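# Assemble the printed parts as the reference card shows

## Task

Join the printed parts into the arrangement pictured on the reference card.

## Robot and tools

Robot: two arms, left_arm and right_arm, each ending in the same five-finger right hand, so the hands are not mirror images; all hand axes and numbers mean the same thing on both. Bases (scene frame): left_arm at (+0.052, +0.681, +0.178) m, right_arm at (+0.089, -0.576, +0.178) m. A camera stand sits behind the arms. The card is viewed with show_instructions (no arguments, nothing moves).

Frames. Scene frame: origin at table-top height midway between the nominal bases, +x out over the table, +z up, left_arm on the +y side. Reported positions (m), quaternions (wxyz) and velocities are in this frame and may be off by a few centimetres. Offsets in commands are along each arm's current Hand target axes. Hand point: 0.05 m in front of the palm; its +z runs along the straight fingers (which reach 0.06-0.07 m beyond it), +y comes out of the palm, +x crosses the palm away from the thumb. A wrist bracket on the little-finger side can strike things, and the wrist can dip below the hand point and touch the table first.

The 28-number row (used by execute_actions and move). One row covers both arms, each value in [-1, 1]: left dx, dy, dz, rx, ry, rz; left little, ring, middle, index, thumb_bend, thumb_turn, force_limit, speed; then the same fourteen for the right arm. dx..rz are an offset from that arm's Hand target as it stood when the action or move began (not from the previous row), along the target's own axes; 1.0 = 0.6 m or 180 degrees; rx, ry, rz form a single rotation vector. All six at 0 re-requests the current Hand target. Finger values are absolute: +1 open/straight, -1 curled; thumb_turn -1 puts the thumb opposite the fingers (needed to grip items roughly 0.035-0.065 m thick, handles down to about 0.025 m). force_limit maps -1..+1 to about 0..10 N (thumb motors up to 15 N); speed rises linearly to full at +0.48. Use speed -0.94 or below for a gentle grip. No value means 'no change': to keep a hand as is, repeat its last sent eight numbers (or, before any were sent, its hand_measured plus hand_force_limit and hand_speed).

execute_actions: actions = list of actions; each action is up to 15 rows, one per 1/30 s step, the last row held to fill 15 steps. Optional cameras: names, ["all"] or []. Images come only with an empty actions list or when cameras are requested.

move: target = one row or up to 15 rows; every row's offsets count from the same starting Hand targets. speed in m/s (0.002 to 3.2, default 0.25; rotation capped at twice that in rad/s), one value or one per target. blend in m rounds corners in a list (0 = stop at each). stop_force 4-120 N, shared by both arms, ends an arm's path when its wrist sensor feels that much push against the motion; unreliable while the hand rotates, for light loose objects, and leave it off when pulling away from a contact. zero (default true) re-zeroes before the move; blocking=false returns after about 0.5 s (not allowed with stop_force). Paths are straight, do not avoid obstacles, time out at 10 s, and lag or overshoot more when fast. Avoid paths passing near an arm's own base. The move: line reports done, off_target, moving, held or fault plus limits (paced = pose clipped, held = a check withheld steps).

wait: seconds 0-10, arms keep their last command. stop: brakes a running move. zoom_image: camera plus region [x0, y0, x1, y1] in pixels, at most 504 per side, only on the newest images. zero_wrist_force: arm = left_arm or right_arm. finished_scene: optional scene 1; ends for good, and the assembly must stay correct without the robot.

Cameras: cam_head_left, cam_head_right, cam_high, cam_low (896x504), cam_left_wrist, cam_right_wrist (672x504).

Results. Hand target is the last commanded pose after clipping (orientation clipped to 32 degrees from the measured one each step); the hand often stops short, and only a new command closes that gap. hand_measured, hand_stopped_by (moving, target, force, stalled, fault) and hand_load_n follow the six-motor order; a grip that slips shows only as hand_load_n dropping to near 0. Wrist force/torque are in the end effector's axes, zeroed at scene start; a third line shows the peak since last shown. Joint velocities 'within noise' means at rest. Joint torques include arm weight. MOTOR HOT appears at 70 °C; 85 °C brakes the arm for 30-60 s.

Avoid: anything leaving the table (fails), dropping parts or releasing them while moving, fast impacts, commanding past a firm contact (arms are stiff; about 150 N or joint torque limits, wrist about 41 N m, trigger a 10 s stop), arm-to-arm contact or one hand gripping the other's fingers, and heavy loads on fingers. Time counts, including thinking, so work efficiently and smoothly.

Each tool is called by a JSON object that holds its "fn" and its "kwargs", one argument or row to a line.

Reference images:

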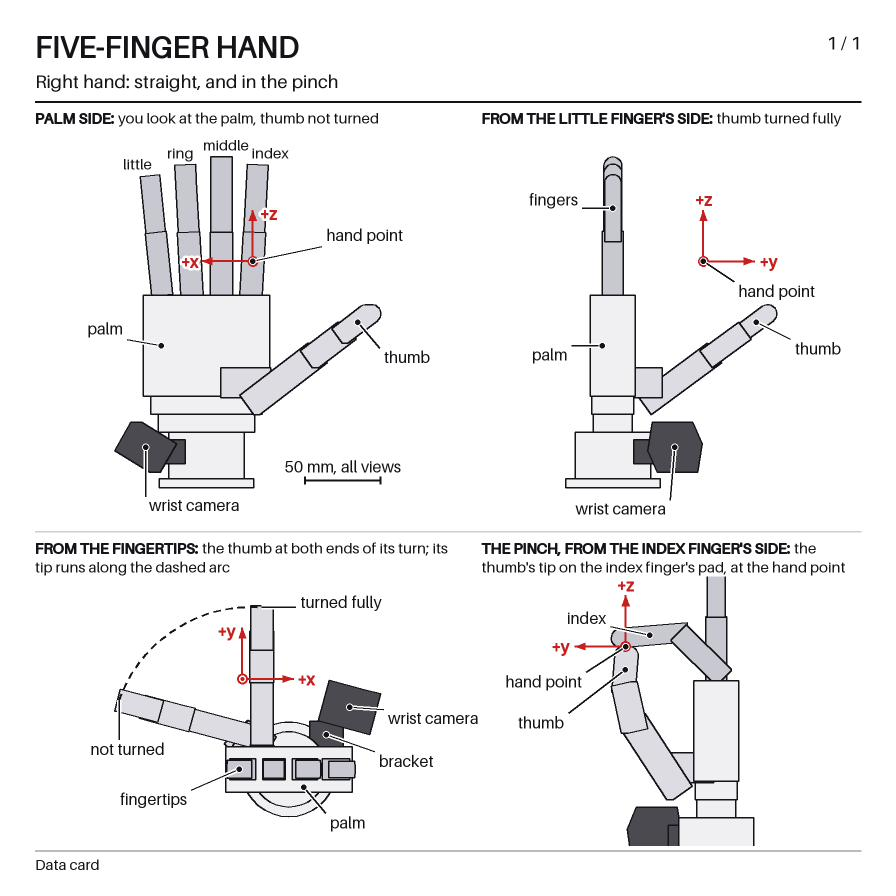

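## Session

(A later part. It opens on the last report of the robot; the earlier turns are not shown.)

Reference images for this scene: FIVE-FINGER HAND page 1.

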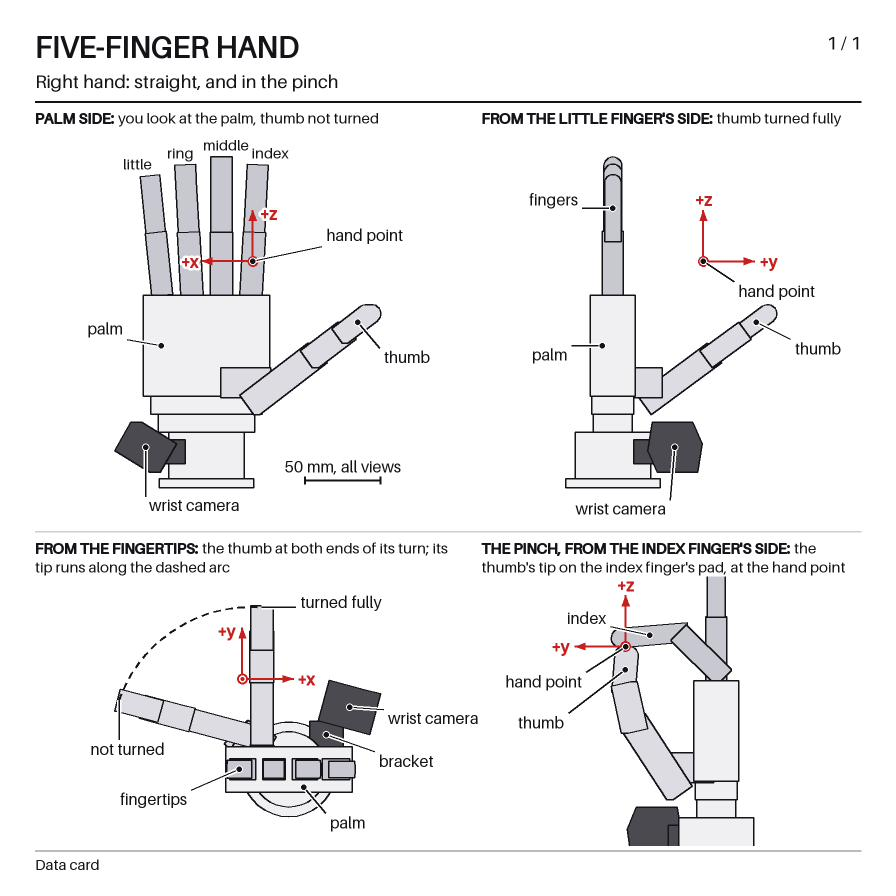

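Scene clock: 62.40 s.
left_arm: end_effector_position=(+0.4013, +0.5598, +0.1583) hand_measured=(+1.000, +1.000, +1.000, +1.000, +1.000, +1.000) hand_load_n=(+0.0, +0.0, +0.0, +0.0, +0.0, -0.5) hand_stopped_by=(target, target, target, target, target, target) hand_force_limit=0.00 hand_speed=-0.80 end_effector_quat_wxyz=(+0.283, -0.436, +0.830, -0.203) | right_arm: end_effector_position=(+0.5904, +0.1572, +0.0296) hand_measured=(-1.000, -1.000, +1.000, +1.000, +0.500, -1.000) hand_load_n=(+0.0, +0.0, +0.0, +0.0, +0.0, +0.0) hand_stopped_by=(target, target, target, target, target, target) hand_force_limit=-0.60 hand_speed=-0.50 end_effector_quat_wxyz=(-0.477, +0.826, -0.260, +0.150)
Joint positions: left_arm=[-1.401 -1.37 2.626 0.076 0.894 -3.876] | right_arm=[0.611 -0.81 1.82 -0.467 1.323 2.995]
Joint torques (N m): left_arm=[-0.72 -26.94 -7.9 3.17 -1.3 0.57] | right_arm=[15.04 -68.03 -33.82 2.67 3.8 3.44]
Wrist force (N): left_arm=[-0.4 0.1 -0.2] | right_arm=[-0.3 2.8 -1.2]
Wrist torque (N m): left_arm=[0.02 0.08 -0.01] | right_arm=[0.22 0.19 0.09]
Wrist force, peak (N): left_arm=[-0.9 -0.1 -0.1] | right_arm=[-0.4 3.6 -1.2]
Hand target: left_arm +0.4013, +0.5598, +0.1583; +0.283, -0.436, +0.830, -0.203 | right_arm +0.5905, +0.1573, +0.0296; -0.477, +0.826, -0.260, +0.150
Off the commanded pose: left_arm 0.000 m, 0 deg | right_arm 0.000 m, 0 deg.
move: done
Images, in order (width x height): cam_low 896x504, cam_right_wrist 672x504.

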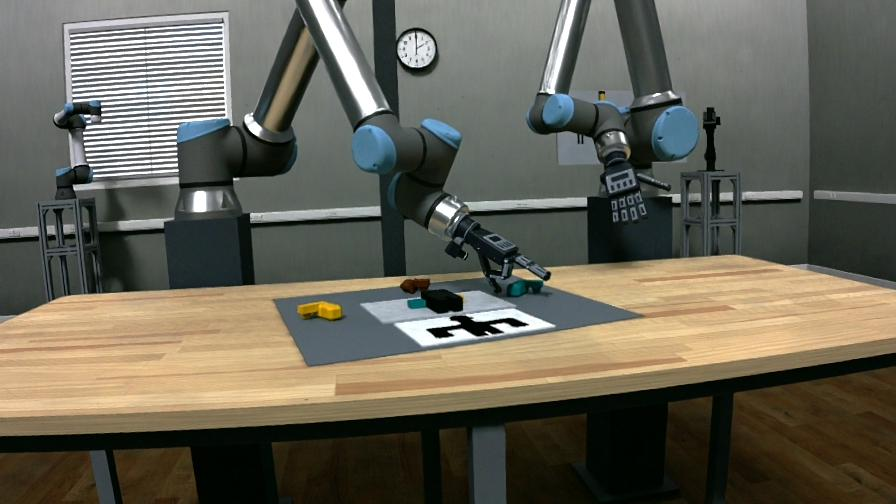

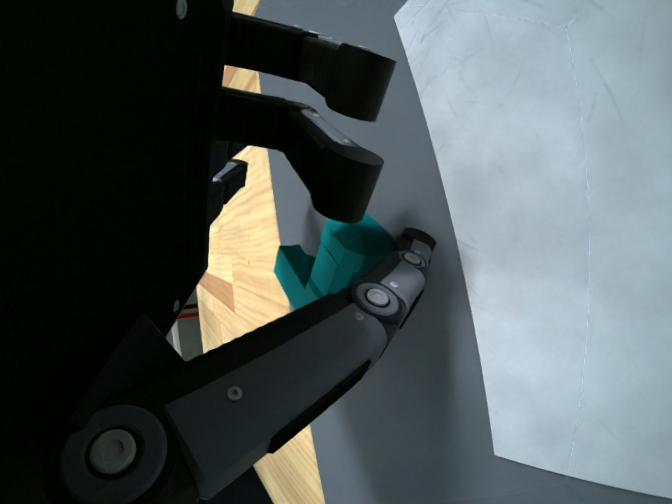

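{"fn": "move", "kwargs": {
  "target": [0,0,0,0,0,0,1,1,1,1,1,1,0,-0.8,-0.0167,-0.0042,0.0072,0,0,0,-1,-1,1,1,0.5,-1,-0.6,-0.5],
  "speed": 0.05,
  "cameras": ["cam_right_wrist","cam_low"]
}}

{"fn": "zoom_image", "kwargs": {
  "camera": "cam_low",
  "region": [480, 250, 560, 310]
}}

{"fn": "zoom_image", "kwargs": {
  "camera": "cam_right_wrist",
  "region": [220, 150, 470, 350]
}}

Scene clock: 63.87 s.
left_arm: end_effector_position=(+0.4013, +0.5598, +0.1583) hand_measured=(+1.000, +1.000, +1.000, +1.000, +1.000, +1.000) hand_load_n=(+0.0, +0.0, +0.0, +0.0, +0.0, -0.5) hand_stopped_by=(target, target, target, target, target, target) hand_force_limit=0.00 hand_speed=-0.80 end_effector_quat_wxyz=(+0.283, -0.436, +0.830, -0.203) | right_arm: end_effector_position=(+0.5853, +0.1669, +0.0296) hand_measured=(-1.000, -1.000, +1.000, +1.000, +0.500, -1.000) hand_load_n=(+0.0, +0.0, +0.0, +0.0, +0.5, +0.0) hand_stopped_by=(target, target, target, target, target, target) hand_force_limit=-0.60 hand_speed=-0.50 end_effector_quat_wxyz=(-0.477, +0.826, -0.260, +0.150)
Joint positions: left_arm=[-1.401 -1.37 2.626 0.076 0.894 -3.876] | right_arm=[0.627 -0.806 1.809 -0.463 1.337 3.004]
Joint torques (N m): left_arm=[1.14 -27.68 -8.04 3.01 -1.37 0.32] | right_arm=[14.43 -71.3 -36.37 3.04 3.45 3.08]
Wrist force (N): left_arm=[-0.5 0.1 -0.3] | right_arm=[0.0 3.0 -1.1]
Wrist torque (N m): left_arm=[0.04 0.09 -0.02] | right_arm=[0.21 0.14 0.09]
Wrist force, peak (N): left_arm=[-0.9 -0.2 -1.0] | right_arm=[-0.2 3.5 -1.7]
Hand target: left_arm +0.4013, +0.5598, +0.1583; +0.283, -0.436, +0.830, -0.203 | right_arm +0.5852, +0.1672, +0.0296; -0.477, +0.826, -0.260, +0.150
Off the commanded pose: left_arm 0.000 m, 0 deg | right_arm 0.000 m, 0 deg.
move: done
Images, in order (width x height): cam_low 896x504, cam_right_wrist 672x504.

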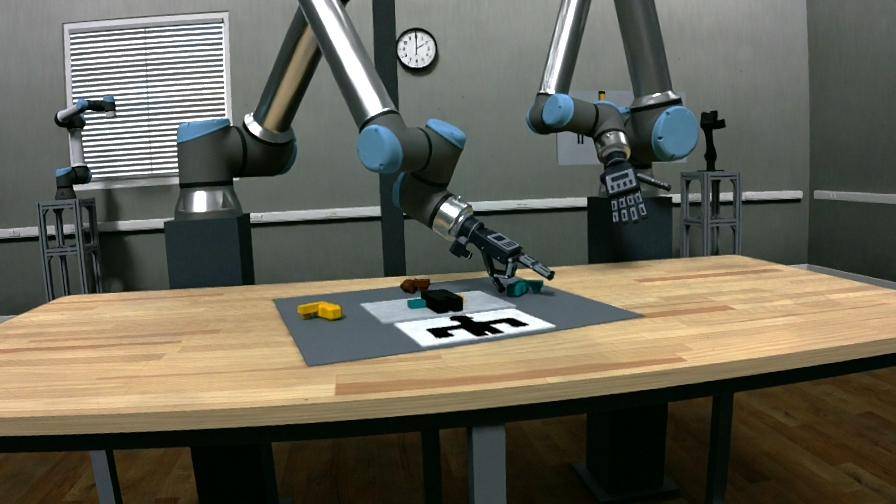

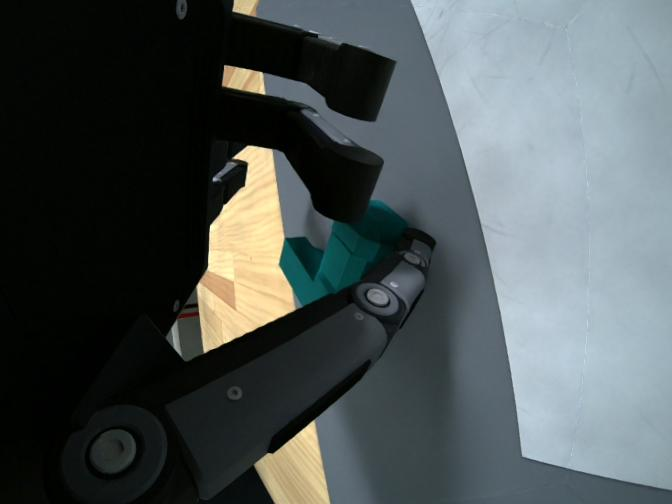

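Scaled by 6.300.

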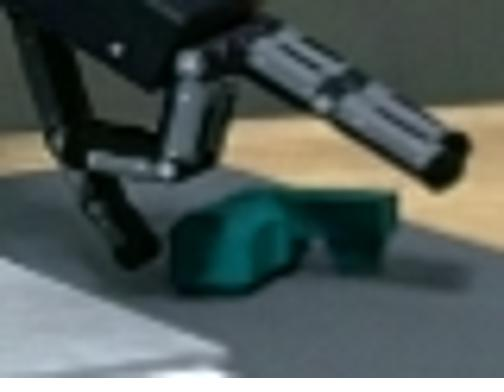

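Scaled by 2.016 from the camera's 672x504 image, which has a finer 960x720 frame.

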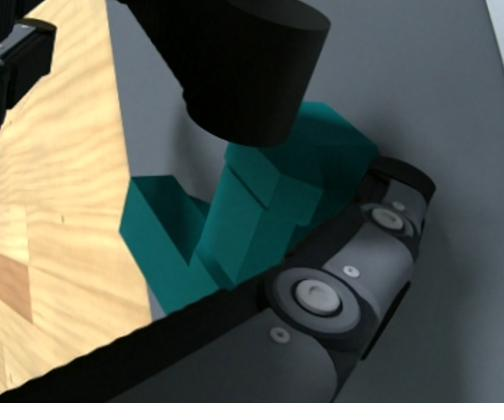

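{"fn": "move", "kwargs": {
  "target": [0,0,0,0,0,0,1,1,1,1,1,1,0,-0.8,0,-0.0025,0.0043,0,0,0,-1,-1,0.0,0.0,0.5,-1,-0.6,-0.88],
  "speed": 0.05,
  "cameras": ["cam_right_wrist","cam_low"]
}}

{"fn": "zoom_image", "kwargs": {
  "camera": "cam_low",
  "region": [480, 250, 560, 310]
}}

{"fn": "zoom_image", "kwargs": {
  "camera": "cam_right_wrist",
  "region": [220, 150, 470, 350]
}}

Scene clock: 67.60 s.
left_arm: end_effector_position=(+0.4013, +0.5598, +0.1583) hand_measured=(+1.000, +1.000, +1.000, +1.000, +1.000, +1.000) hand_load_n=(+0.0, +0.0, +0.0, +0.0, +0.0, +0.0) hand_stopped_by=(target, target, target, target, target, target) hand_force_limit=0.00 hand_speed=-0.80 end_effector_quat_wxyz=(+0.283, -0.436, +0.830, -0.203) | right_arm: end_effector_position=(+0.5869, +0.1696, +0.0296) hand_measured=(-1.000, -1.000, +0.000, +0.000, +0.500, -1.000) hand_load_n=(+0.5, +0.0, +0.0, +0.0, +0.0, +0.0) hand_stopped_by=(target, target, target, target, target, target) hand_force_limit=-0.60 hand_speed=-0.88 end_effector_quat_wxyz=(-0.477, +0.826, -0.260, +0.150)
Joint positions: left_arm=[-1.401 -1.37 2.626 0.076 0.894 -3.876] | right_arm=[0.629 -0.803 1.803 -0.459 1.339 3.005]
Joint torques (N m): left_arm=[-0.13 -27.75 -8.29 3.29 -1.28 0.17] | right_arm=[13.66 -67.16 -33.99 3.77 3.47 3.39]
Wrist force (N): left_arm=[-0.1 -0.3 0.1] | right_arm=[0.0 2.9 -1.0]
Wrist torque (N m): left_arm=[-0.04 0.02 -0.01] | right_arm=[0.18 0.16 0.09]
Wrist force, peak (N): left_arm=[-1.2 -0.1 -0.5] | right_arm=[0.0 3.4 -1.8]
Hand target: left_arm +0.4013, +0.5598, +0.1583; +0.283, -0.436, +0.830, -0.203 | right_arm +0.5869, +0.1696, +0.0296; -0.477, +0.826, -0.260, +0.150
Off the commanded pose: left_arm 0.000 m, 0 deg | right_arm 0.000 m, 0 deg.
move: done
Images, in order (width x height): cam_low 896x504, cam_right_wrist 672x504.

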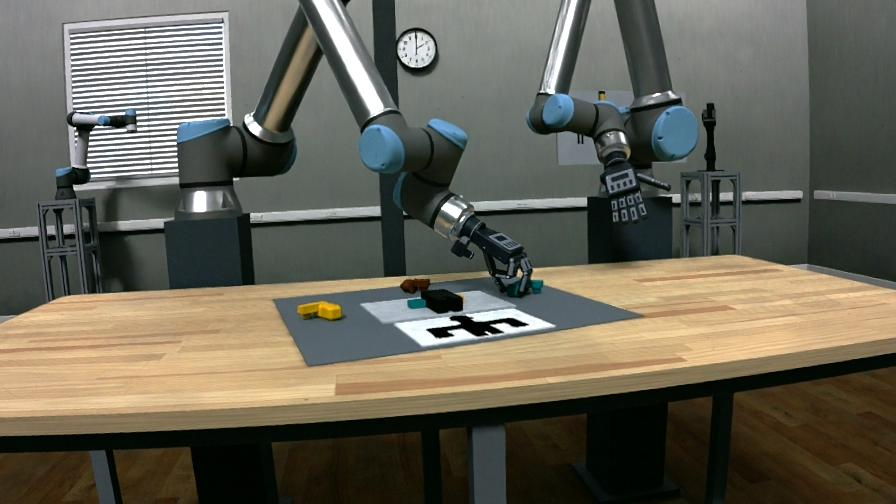

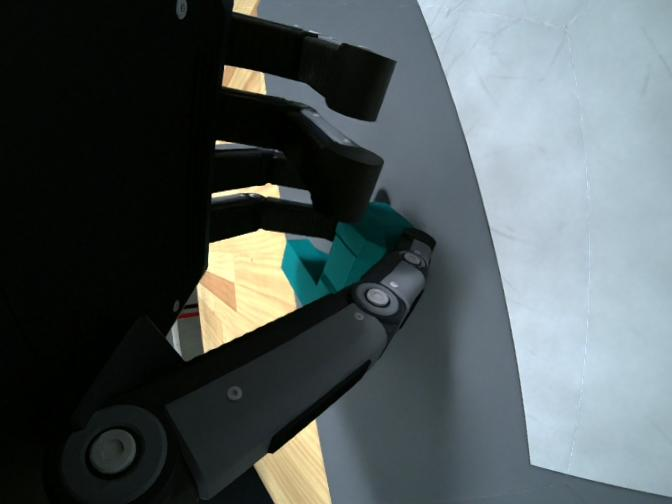

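Scaled by 6.300.

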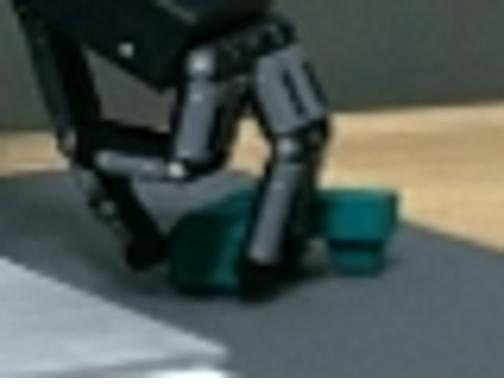

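Scaled by 2.016 from the camera's 672x504 image, which has a finer 960x720 frame.

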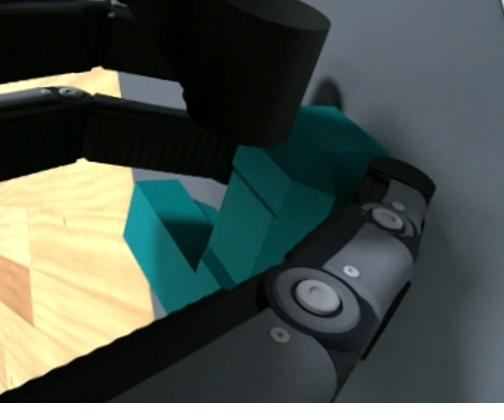

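{"fn": "move", "kwargs": {
  "target": [0,0,0,0,0,0,1,1,1,1,1,1,0,-0.8,0,0,0,0,0,0,-1,-1,-0.35,-0.35,0.5,-1,-0.5,-0.9],
  "speed": 0.05,
  "cameras": ["cam_right_wrist","cam_low"]
}}

{"fn": "zoom_image", "kwargs": {
  "camera": "cam_low",
  "region": [480, 250, 560, 310]
}}

{"fn": "zoom_image", "kwargs": {
  "camera": "cam_right_wrist",
  "region": [220, 150, 470, 350]
}}

Scene clock: 68.43 s.
left_arm: end_effector_position=(+0.4013, +0.5598, +0.1583) hand_measured=(+1.000, +1.000, +1.000, +1.000, +1.000, +1.000) hand_load_n=(-0.5, +0.0, +0.0, +0.0, +0.0, +0.0) hand_stopped_by=(target, target, target, target, target, target) hand_force_limit=0.00 hand_speed=-0.80 end_effector_quat_wxyz=(+0.283, -0.436, +0.830, -0.203) | right_arm: end_effector_position=(+0.5869, +0.1696, +0.0296) hand_measured=(-1.000, -1.000, -0.054, -0.036, +0.500, -1.000) hand_load_n=(-0.5, +0.0, +1.5, +2.0, +3.0, +0.0) hand_stopped_by=(target, target, force, force, target, target) hand_force_limit=-0.50 hand_speed=-0.90 end_effector_quat_wxyz=(-0.477, +0.826, -0.260, +0.150)
Joint positions: left_arm=[-1.401 -1.37 2.626 0.076 0.894 -3.876] | right_arm=[0.629 -0.803 1.802 -0.459 1.339 3.005]
Joint torques (N m): left_arm=[0.8 -27.14 -8.03 3.05 -1.2 0.54] | right_arm=[14.36 -64.08 -33.7 3.24 3.51 3.32]
Wrist force (N): left_arm=[-0.4 0.4 -0.8] | right_arm=[-0.1 2.0 -2.3]
Wrist torque (N m): left_arm=[0.10 0.09 -0.01] | right_arm=[0.19 0.22 0.06]
Wrist force, peak (N): left_arm=[-0.9 -0.6 -0.4] | right_arm=[-0.6 3.5 -1.2]
Hand target: left_arm +0.4013, +0.5598, +0.1583; +0.283, -0.436, +0.830, -0.203 | right_arm +0.5869, +0.1696, +0.0296; -0.477, +0.826, -0.260, +0.150
Off the commanded pose: left_arm 0.000 m, 0 deg | right_arm 0.000 m, 0 deg.
move: done
Images, in order (width x height): cam_low 896x504, cam_right_wrist 672x504.

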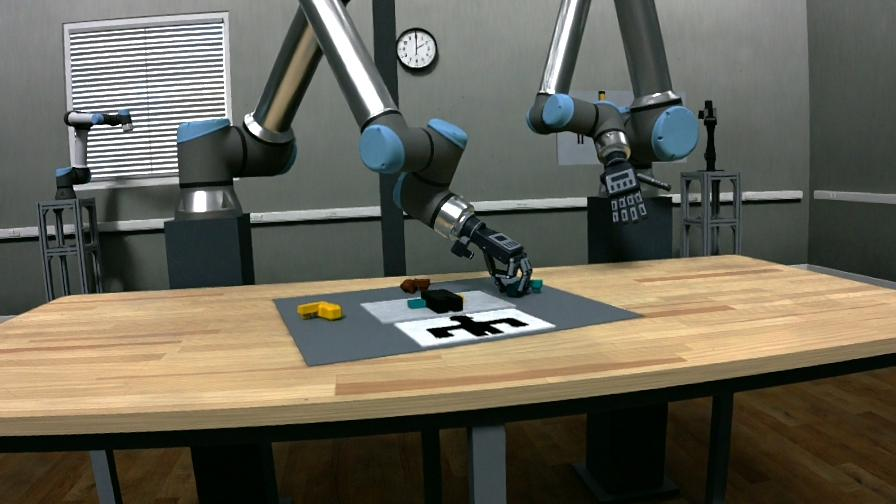

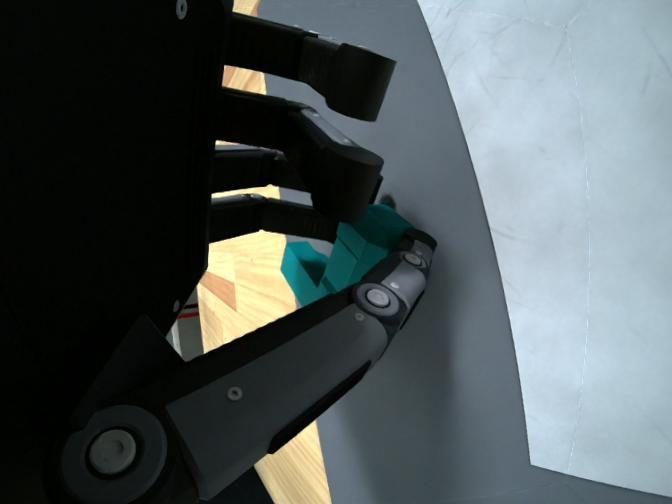

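Scaled by 6.300.

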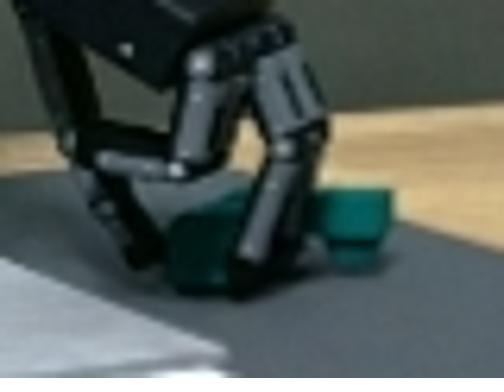

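Scaled by 2.016 from the camera's 672x504 image, which has a finer 960x720 frame.

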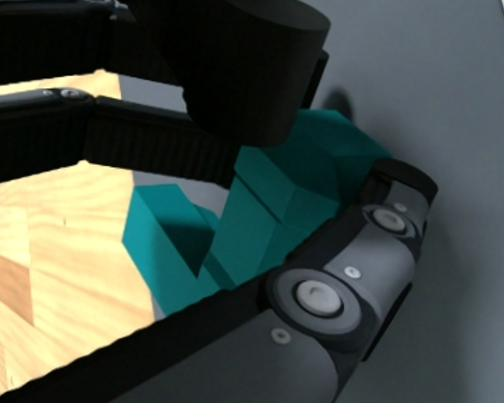

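{"fn": "move", "kwargs": {
  "target": [0,0,0,0,0,0,1,1,1,1,1,1,0,-0.8,0,0,0,0,0,0,-1,-1,-0.3,-0.3,0.5,-1,0.0,-0.9]
}}

{"fn": "move", "kwargs": {
  "target": [0,0,0,0,0,0,1,1,1,1,1,1,0,-0.8,0,-0.0433,-0.025,0,0,0,-1,-1,-0.3,-0.3,0.5,-1,0.0,-0.9],
  "speed": 0.05,
  "cameras": ["cam_right_wrist","cam_low"]
}}

{"fn": "zoom_image", "kwargs": {
  "camera": "cam_low",
  "region": [480, 240, 560, 300]
}}

{"fn": "zoom_image", "kwargs": {
  "camera": "cam_right_wrist",
  "region": [220, 150, 470, 350]
}}

Scene clock: 69.37 s.
left_arm: end_effector_position=(+0.4013, +0.5598, +0.1583) hand_measured=(+1.000, +1.000, +1.000, +1.000, +1.000, +1.000) hand_load_n=(+0.0, +0.0, +0.0, +0.0, +0.0, +0.0) hand_stopped_by=(target, target, target, target, target, target) hand_force_limit=0.00 hand_speed=-0.80 end_effector_quat_wxyz=(+0.283, -0.436, +0.830, -0.203) | right_arm: end_effector_position=(+0.5869, +0.1696, +0.0296) hand_measured=(-1.000, -1.000, -0.080, -0.052, +0.502, -1.000) hand_load_n=(+0.0, +0.0, +4.0, +4.5, +6.5, +0.0) hand_stopped_by=(target, target, force, force, target, target) hand_force_limit=0.00 hand_speed=-0.90 end_effector_quat_wxyz=(-0.477, +0.826, -0.260, +0.150)
Joint positions: left_arm=[-1.401 -1.37 2.626 0.076 0.894 -3.876] | right_arm=[0.629 -0.803 1.802 -0.459 1.339 3.005]
Joint torques (N m): left_arm=[-2.04 -28.17 -9.19 3.47 -1.39 0.57] | right_arm=[13.26 -68.7 -31.01 3.46 2.73 2.8]
Wrist force (N): left_arm=[0.0 -0.4 0.2] | right_arm=[0.2 0.8 -2.8]
Wrist torque (N m): left_arm=[-0.08 0.00 0.00] | right_arm=[0.12 0.21 0.03]
Wrist force, peak (N): left_arm=[-0.5 -0.7 -0.6] | right_arm=[0.0 0.9 -3.7]
Hand target: left_arm +0.4013, +0.5598, +0.1583; +0.283, -0.436, +0.830, -0.203 | right_arm +0.5869, +0.1696, +0.0296; -0.477, +0.826, -0.260, +0.150
Off the commanded pose: left_arm 0.000 m, 0 deg | right_arm 0.000 m, 0 deg.
move: done

Scene clock: 70.40 s.
left_arm: end_effector_position=(+0.4013, +0.5598, +0.1583) hand_measured=(+1.000, +1.000, +1.000, +1.000, +1.000, +1.000) hand_load_n=(+0.0, +0.0, +0.0, +0.0, +0.0, -0.5) hand_stopped_by=(target, target, target, target, target, target) hand_force_limit=0.00 hand_speed=-0.80 end_effector_quat_wxyz=(+0.283, -0.436, +0.830, -0.203) | right_arm: end_effector_position=(+0.5869, +0.1696, +0.0594) hand_measured=(-1.000, -1.000, -0.080, -0.052, +0.502, -1.000) hand_load_n=(+0.0, +0.0, +4.0, +4.5, +7.0, +1.0) hand_stopped_by=(target, target, force, force, target, target) hand_force_limit=0.00 hand_speed=-0.90 end_effector_quat_wxyz=(-0.477, +0.826, -0.260, +0.150) end_effector_velocity=(+0.000, +0.000, +0.004) end_effector_angular_velocity=(-0.001, -0.001, +0.000)
Joint positions: left_arm=[-1.401 -1.37 2.626 0.076 0.894 -3.876] | right_arm=[0.629 -0.844 1.805 -0.42 1.339 3.005]
Joint velocities: left_arm=[within noise] | right_arm=[0 -0.005 0.001 0.004 0 -0.001]
Joint torques (N m): left_arm=[0.87 -27.63 -8.45 3.33 -1.29 0.33] | right_arm=[10.85 -105.67 -13.77 3.33 2.77 2.35]
Wrist force (N): left_arm=[-0.6 0.2 0.0] | right_arm=[-0.1 2.9 -0.6]
Wrist torque (N m): left_arm=[0.03 0.09 -0.03] | right_arm=[0.14 0.17 0.06]
Wrist force, peak (N): left_arm=[-0.7 0.3 -0.7] | right_arm=[-0.3 3.5 -1.5]
Hand target: left_arm +0.4013, +0.5598, +0.1583; +0.283, -0.436, +0.830, -0.203 | right_arm +0.5869, +0.1696, +0.0596; -0.477, +0.826, -0.260, +0.150
Off the commanded pose: left_arm 0.000 m, 0 deg | right_arm 0.000 m, 0 deg.
move: done
Images, in order (width x height): cam_low 896x504, cam_right_wrist 672x504.

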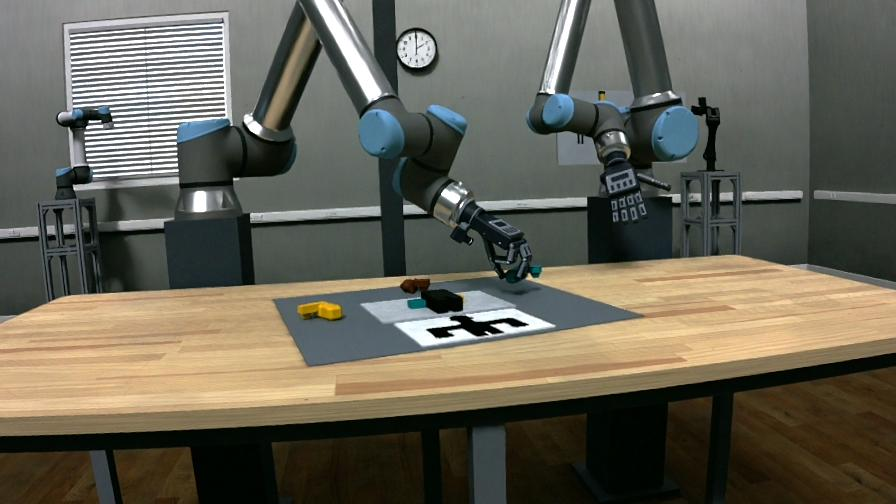

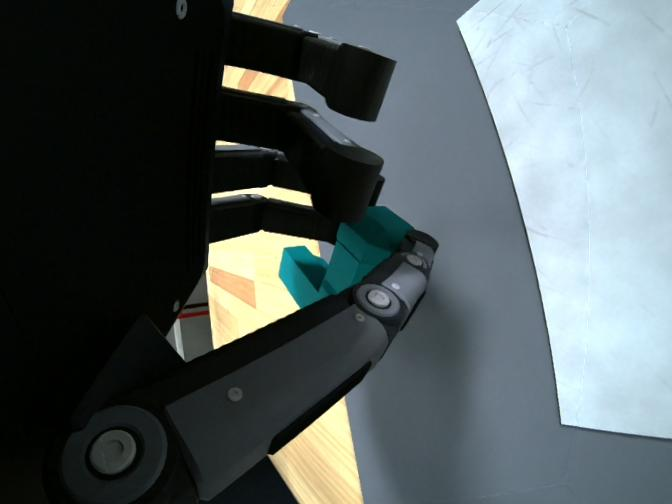

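Scaled by 6.300.

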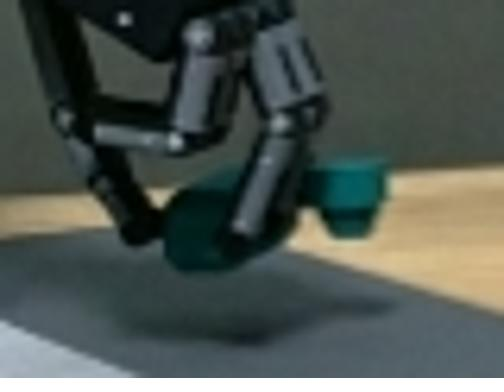

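Scaled by 2.016 from the camera's 672x504 image, which has a finer 960x720 frame.

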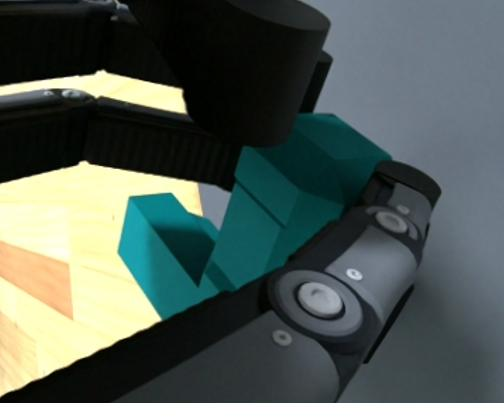

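{"fn": "move", "kwargs": {
  "target": [
    [0,0,0,0,0,0,1,1,1,1,1,1,0,-0.8,0,-0.1155,-0.0667,0,0,0,-1,-1,-0.3,-0.3,0.5,-1,0.0,-0.9],
    [0,0,0,0,0,0,1,1,1,1,1,1,0,-0.8,0.3618,0.0321,-0.3223,0,-0.2069,-0.1194,-1,-1,-0.3,-0.3,0.5,-1,0.0,-0.9]
  ],
  "speed": 0.2,
  "blend": 0.03,
  "cameras": ["all"]
}}

{"fn": "zoom_image", "kwargs": {
  "camera": "cam_low",
  "region": [380, 220, 500, 330]
}}

{"fn": "zoom_image", "kwargs": {
  "camera": "cam_head_right",
  "region": [420, 290, 540, 390]
}}

{"fn": "zoom_image", "kwargs": {
  "camera": "cam_high",
  "region": [390, 120, 500, 220]
}}

{"fn": "zoom_image", "kwargs": {
  "camera": "cam_right_wrist",
  "region": [220, 100, 520, 350]
}}

Scene clock: 77.80 s.
left_arm: end_effector_position=(+0.4013, +0.5598, +0.1583) hand_measured=(+1.000, +1.000, +1.000, +1.000, +1.000, +1.000) hand_load_n=(+0.0, +0.0, +0.0, +0.0, +0.0, +0.0) hand_stopped_by=(target, target, target, target, target, target) hand_force_limit=0.00 hand_speed=-0.80 end_effector_quat_wxyz=(+0.283, -0.436, +0.830, -0.203) | right_arm: end_effector_position=(+0.6632, -0.0999, +0.1397) hand_measured=(-1.000, -1.000, -0.080, -0.052, +0.502, -1.000) hand_load_n=(+0.0, +0.0, +4.0, +4.5, +7.0, +1.0) hand_stopped_by=(target, target, force, force, target, target) hand_force_limit=0.00 hand_speed=-0.90 end_effector_quat_wxyz=(-0.499, +0.864, +0.060, -0.035)
Joint positions: left_arm=[-1.401 -1.37 2.626 0.076 0.894 -3.876] | right_arm=[0.102 -0.767 1.682 0.614 0.524 1.62]
Joint torques (N m): left_arm=[-0.32 -28.43 -8.86 3.21 -1.14 0.04] | right_arm=[-14.54 -68.79 -35.92 7.67 2.08 -3.41]
Wrist force (N): left_arm=[-0.3 -0.6 0.0] | right_arm=[-0.1 2.8 -1.9]
Wrist torque (N m): left_arm=[-0.10 0.05 -0.03] | right_arm=[0.34 0.10 0.29]
Wrist force, peak (N): left_arm=[-1.0 -0.3 -0.4] | right_arm=[-0.4 4.2 -0.1]
Hand target: left_arm +0.4013, +0.5598, +0.1583; +0.283, -0.436, +0.830, -0.203 | right_arm +0.6632, -0.0999, +0.1397; -0.499, +0.864, +0.060, -0.035
Off the commanded pose: left_arm 0.000 m, 0 deg | right_arm 0.000 m, 0 deg.
move: done

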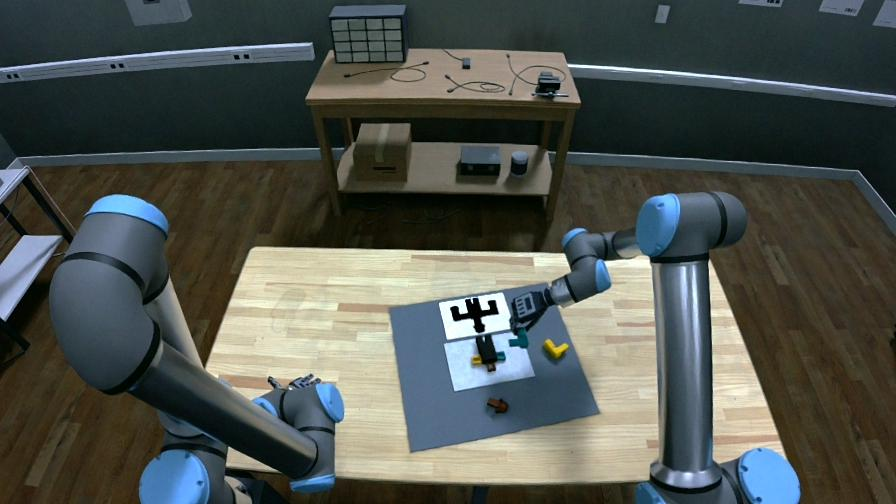

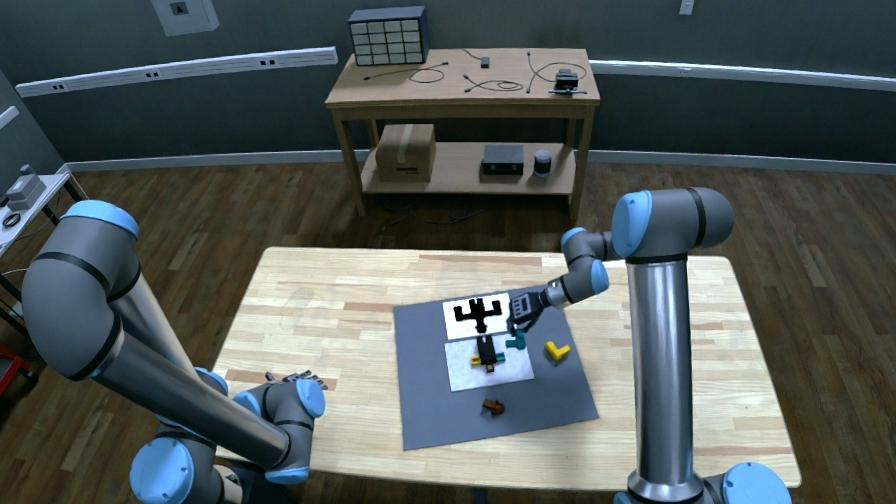

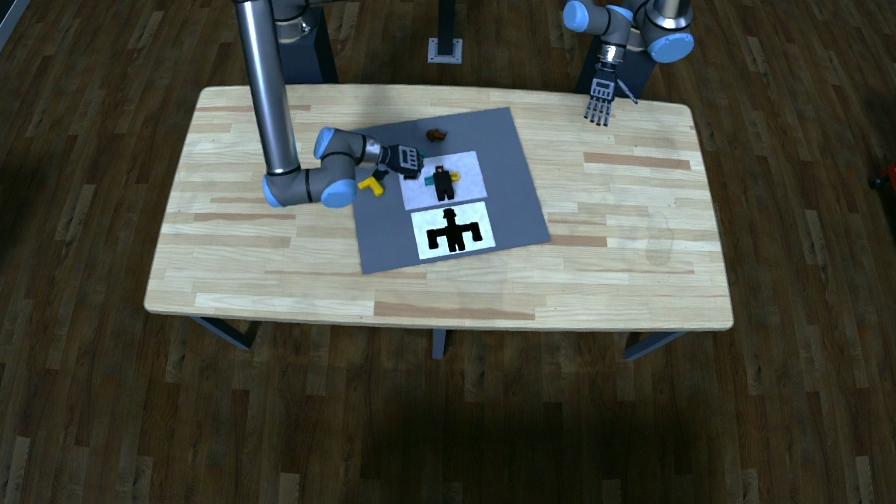

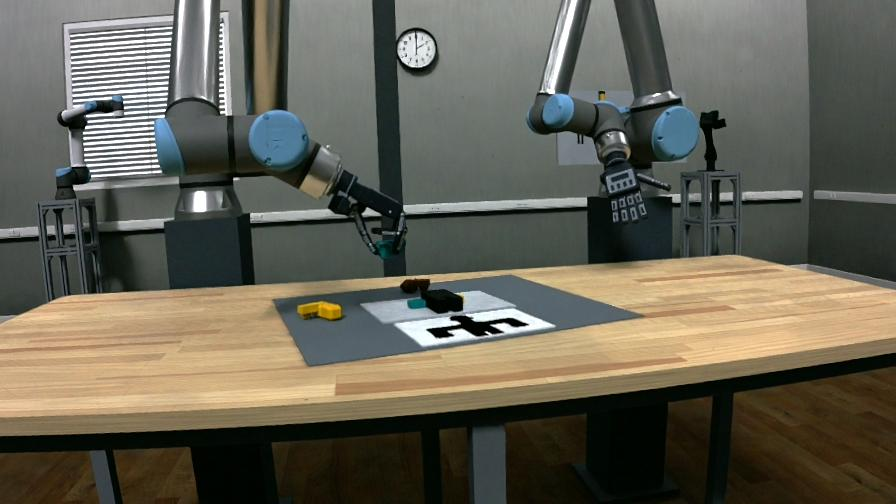

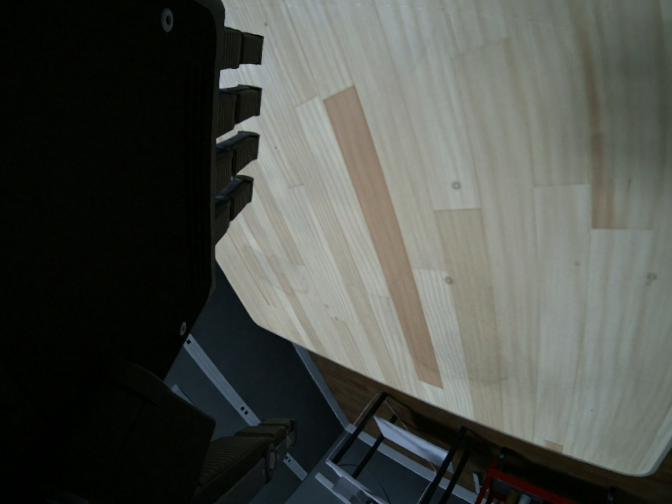

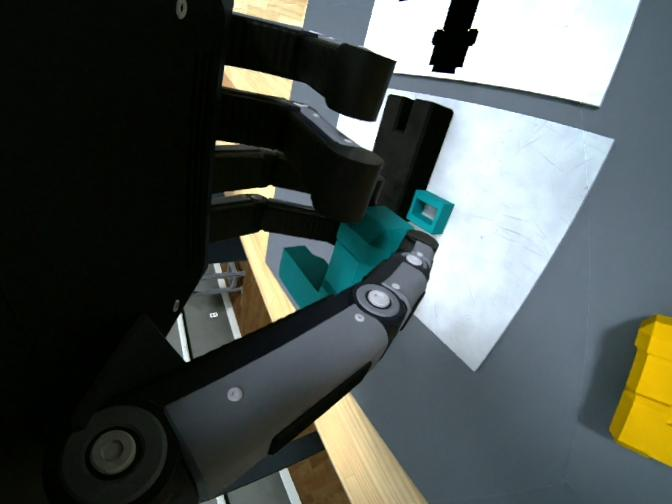

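Scaled by 4.200.

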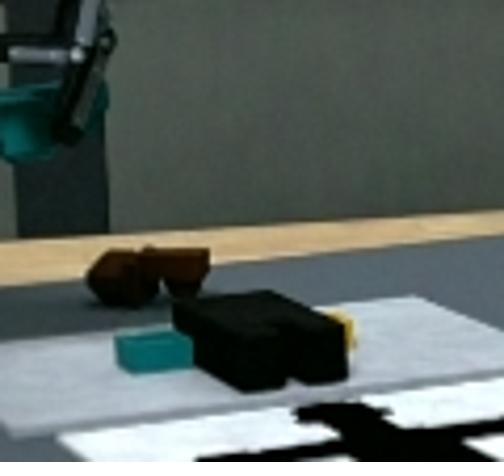

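Scaled by 4.200.

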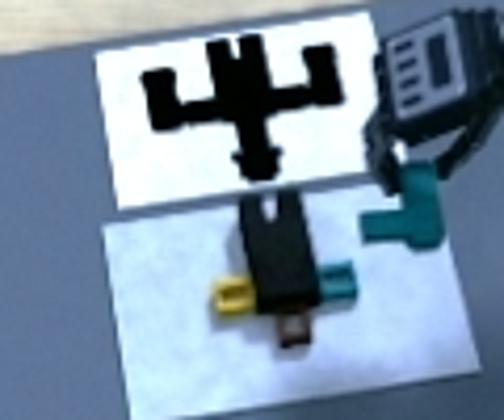

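Scaled by 4.582.

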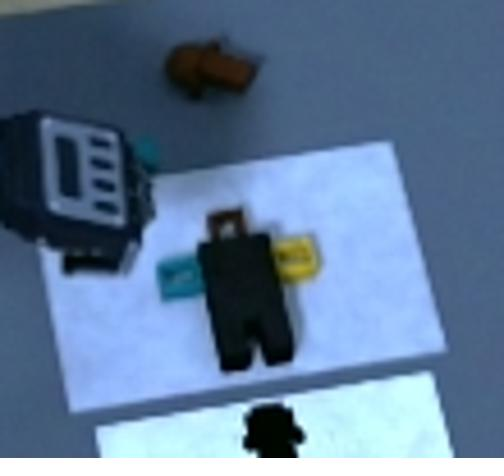

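Scaled by 1.680 from the camera's 672x504 image, which has a finer 960x720 frame.

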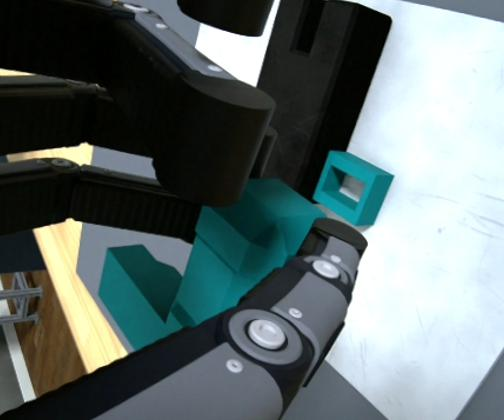

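{"fn": "move", "kwargs": {
  "target": [0.482,-0.546,0.032,0.1375,0.2742,0.3558,1,1,1,1,1,1,0,-0.8,0,0,0,0,0,0,-1,-1,-0.3,-0.3,0.5,-1,0.0,-0.9],
  "speed": 0.3,
  "cameras": ["cam_left_wrist","cam_high","cam_low"]
}}

Scene clock: 82.27 s.
left_arm: end_effector_position=(+0.4798, +0.1396, +0.2507) hand_measured=(+1.000, +1.000, +1.000, +1.000, +1.000, +1.000) hand_load_n=(+0.0, +0.0, +0.0, +0.0, -0.5, +0.0) hand_stopped_by=(target, target, target, target, target, target) hand_force_limit=0.00 hand_speed=-0.80 end_effector_quat_wxyz=(+0.073, +0.236, +0.907, -0.341) | right_arm: end_effector_position=(+0.6632, -0.0999, +0.1397) hand_measured=(-1.000, -1.000, -0.080, -0.052, +0.502, -1.000) hand_load_n=(+0.0, +0.0, +4.0, +4.0, +7.0, +1.0) hand_stopped_by=(target, target, force, force, target, target) hand_force_limit=0.00 hand_speed=-0.90 end_effector_quat_wxyz=(-0.499, +0.864, +0.060, -0.035)
Joint positions: left_arm=[-1.106 -1.247 1.992 0.174 1.881 -2.296] | right_arm=[0.102 -0.767 1.682 0.614 0.524 1.619]
Joint torques (N m): left_arm=[7.51 -49.64 -37.5 4.13 3.57 4.19] | right_arm=[-14.07 -69.65 -34.64 7.68 0.25 -3.27]
Wrist force (N): left_arm=[0.5 -0.4 -0.7] | right_arm=[0.2 2.9 -1.5]
Wrist torque (N m): left_arm=[-0.04 -0.09 -0.06] | right_arm=[0.33 0.04 0.31]
Wrist force, peak (N): left_arm=[-1.4 0.7 0.2] | right_arm=[-0.3 3.6 -1.4]
Hand target: left_arm +0.4798, +0.1395, +0.2507; +0.073, +0.236, +0.907, -0.341 | right_arm +0.6632, -0.0999, +0.1397; -0.499, +0.864, +0.060, -0.035
Off the commanded pose: left_arm 0.000 m, 0 deg | right_arm 0.000 m, 0 deg.
move: done
Images, in order (width x height): cam_high 896x504, cam_low 896x504, cam_left_wrist 672x504.

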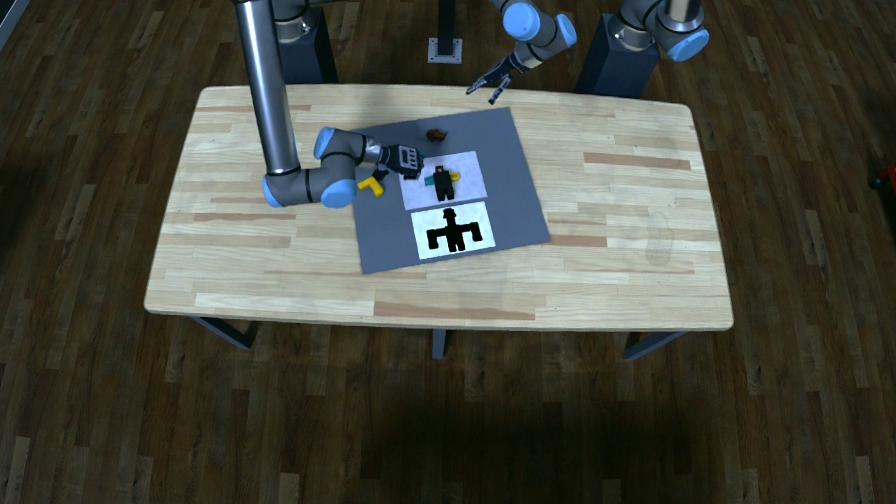

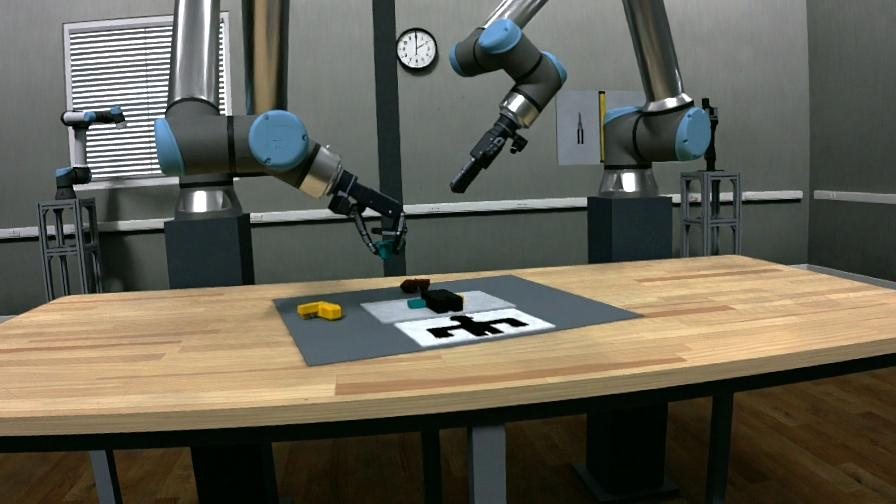

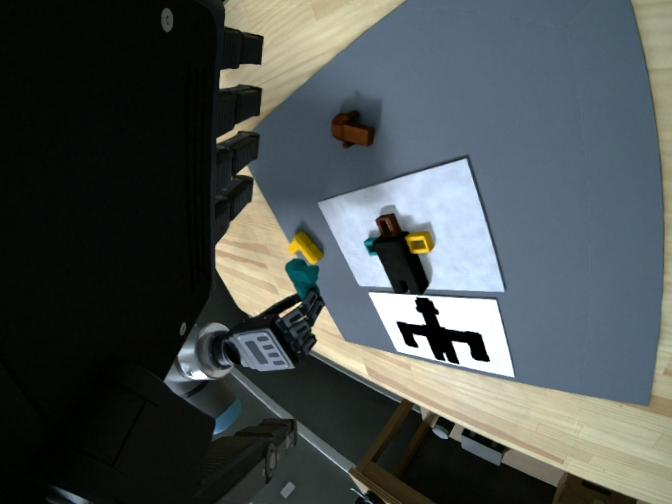

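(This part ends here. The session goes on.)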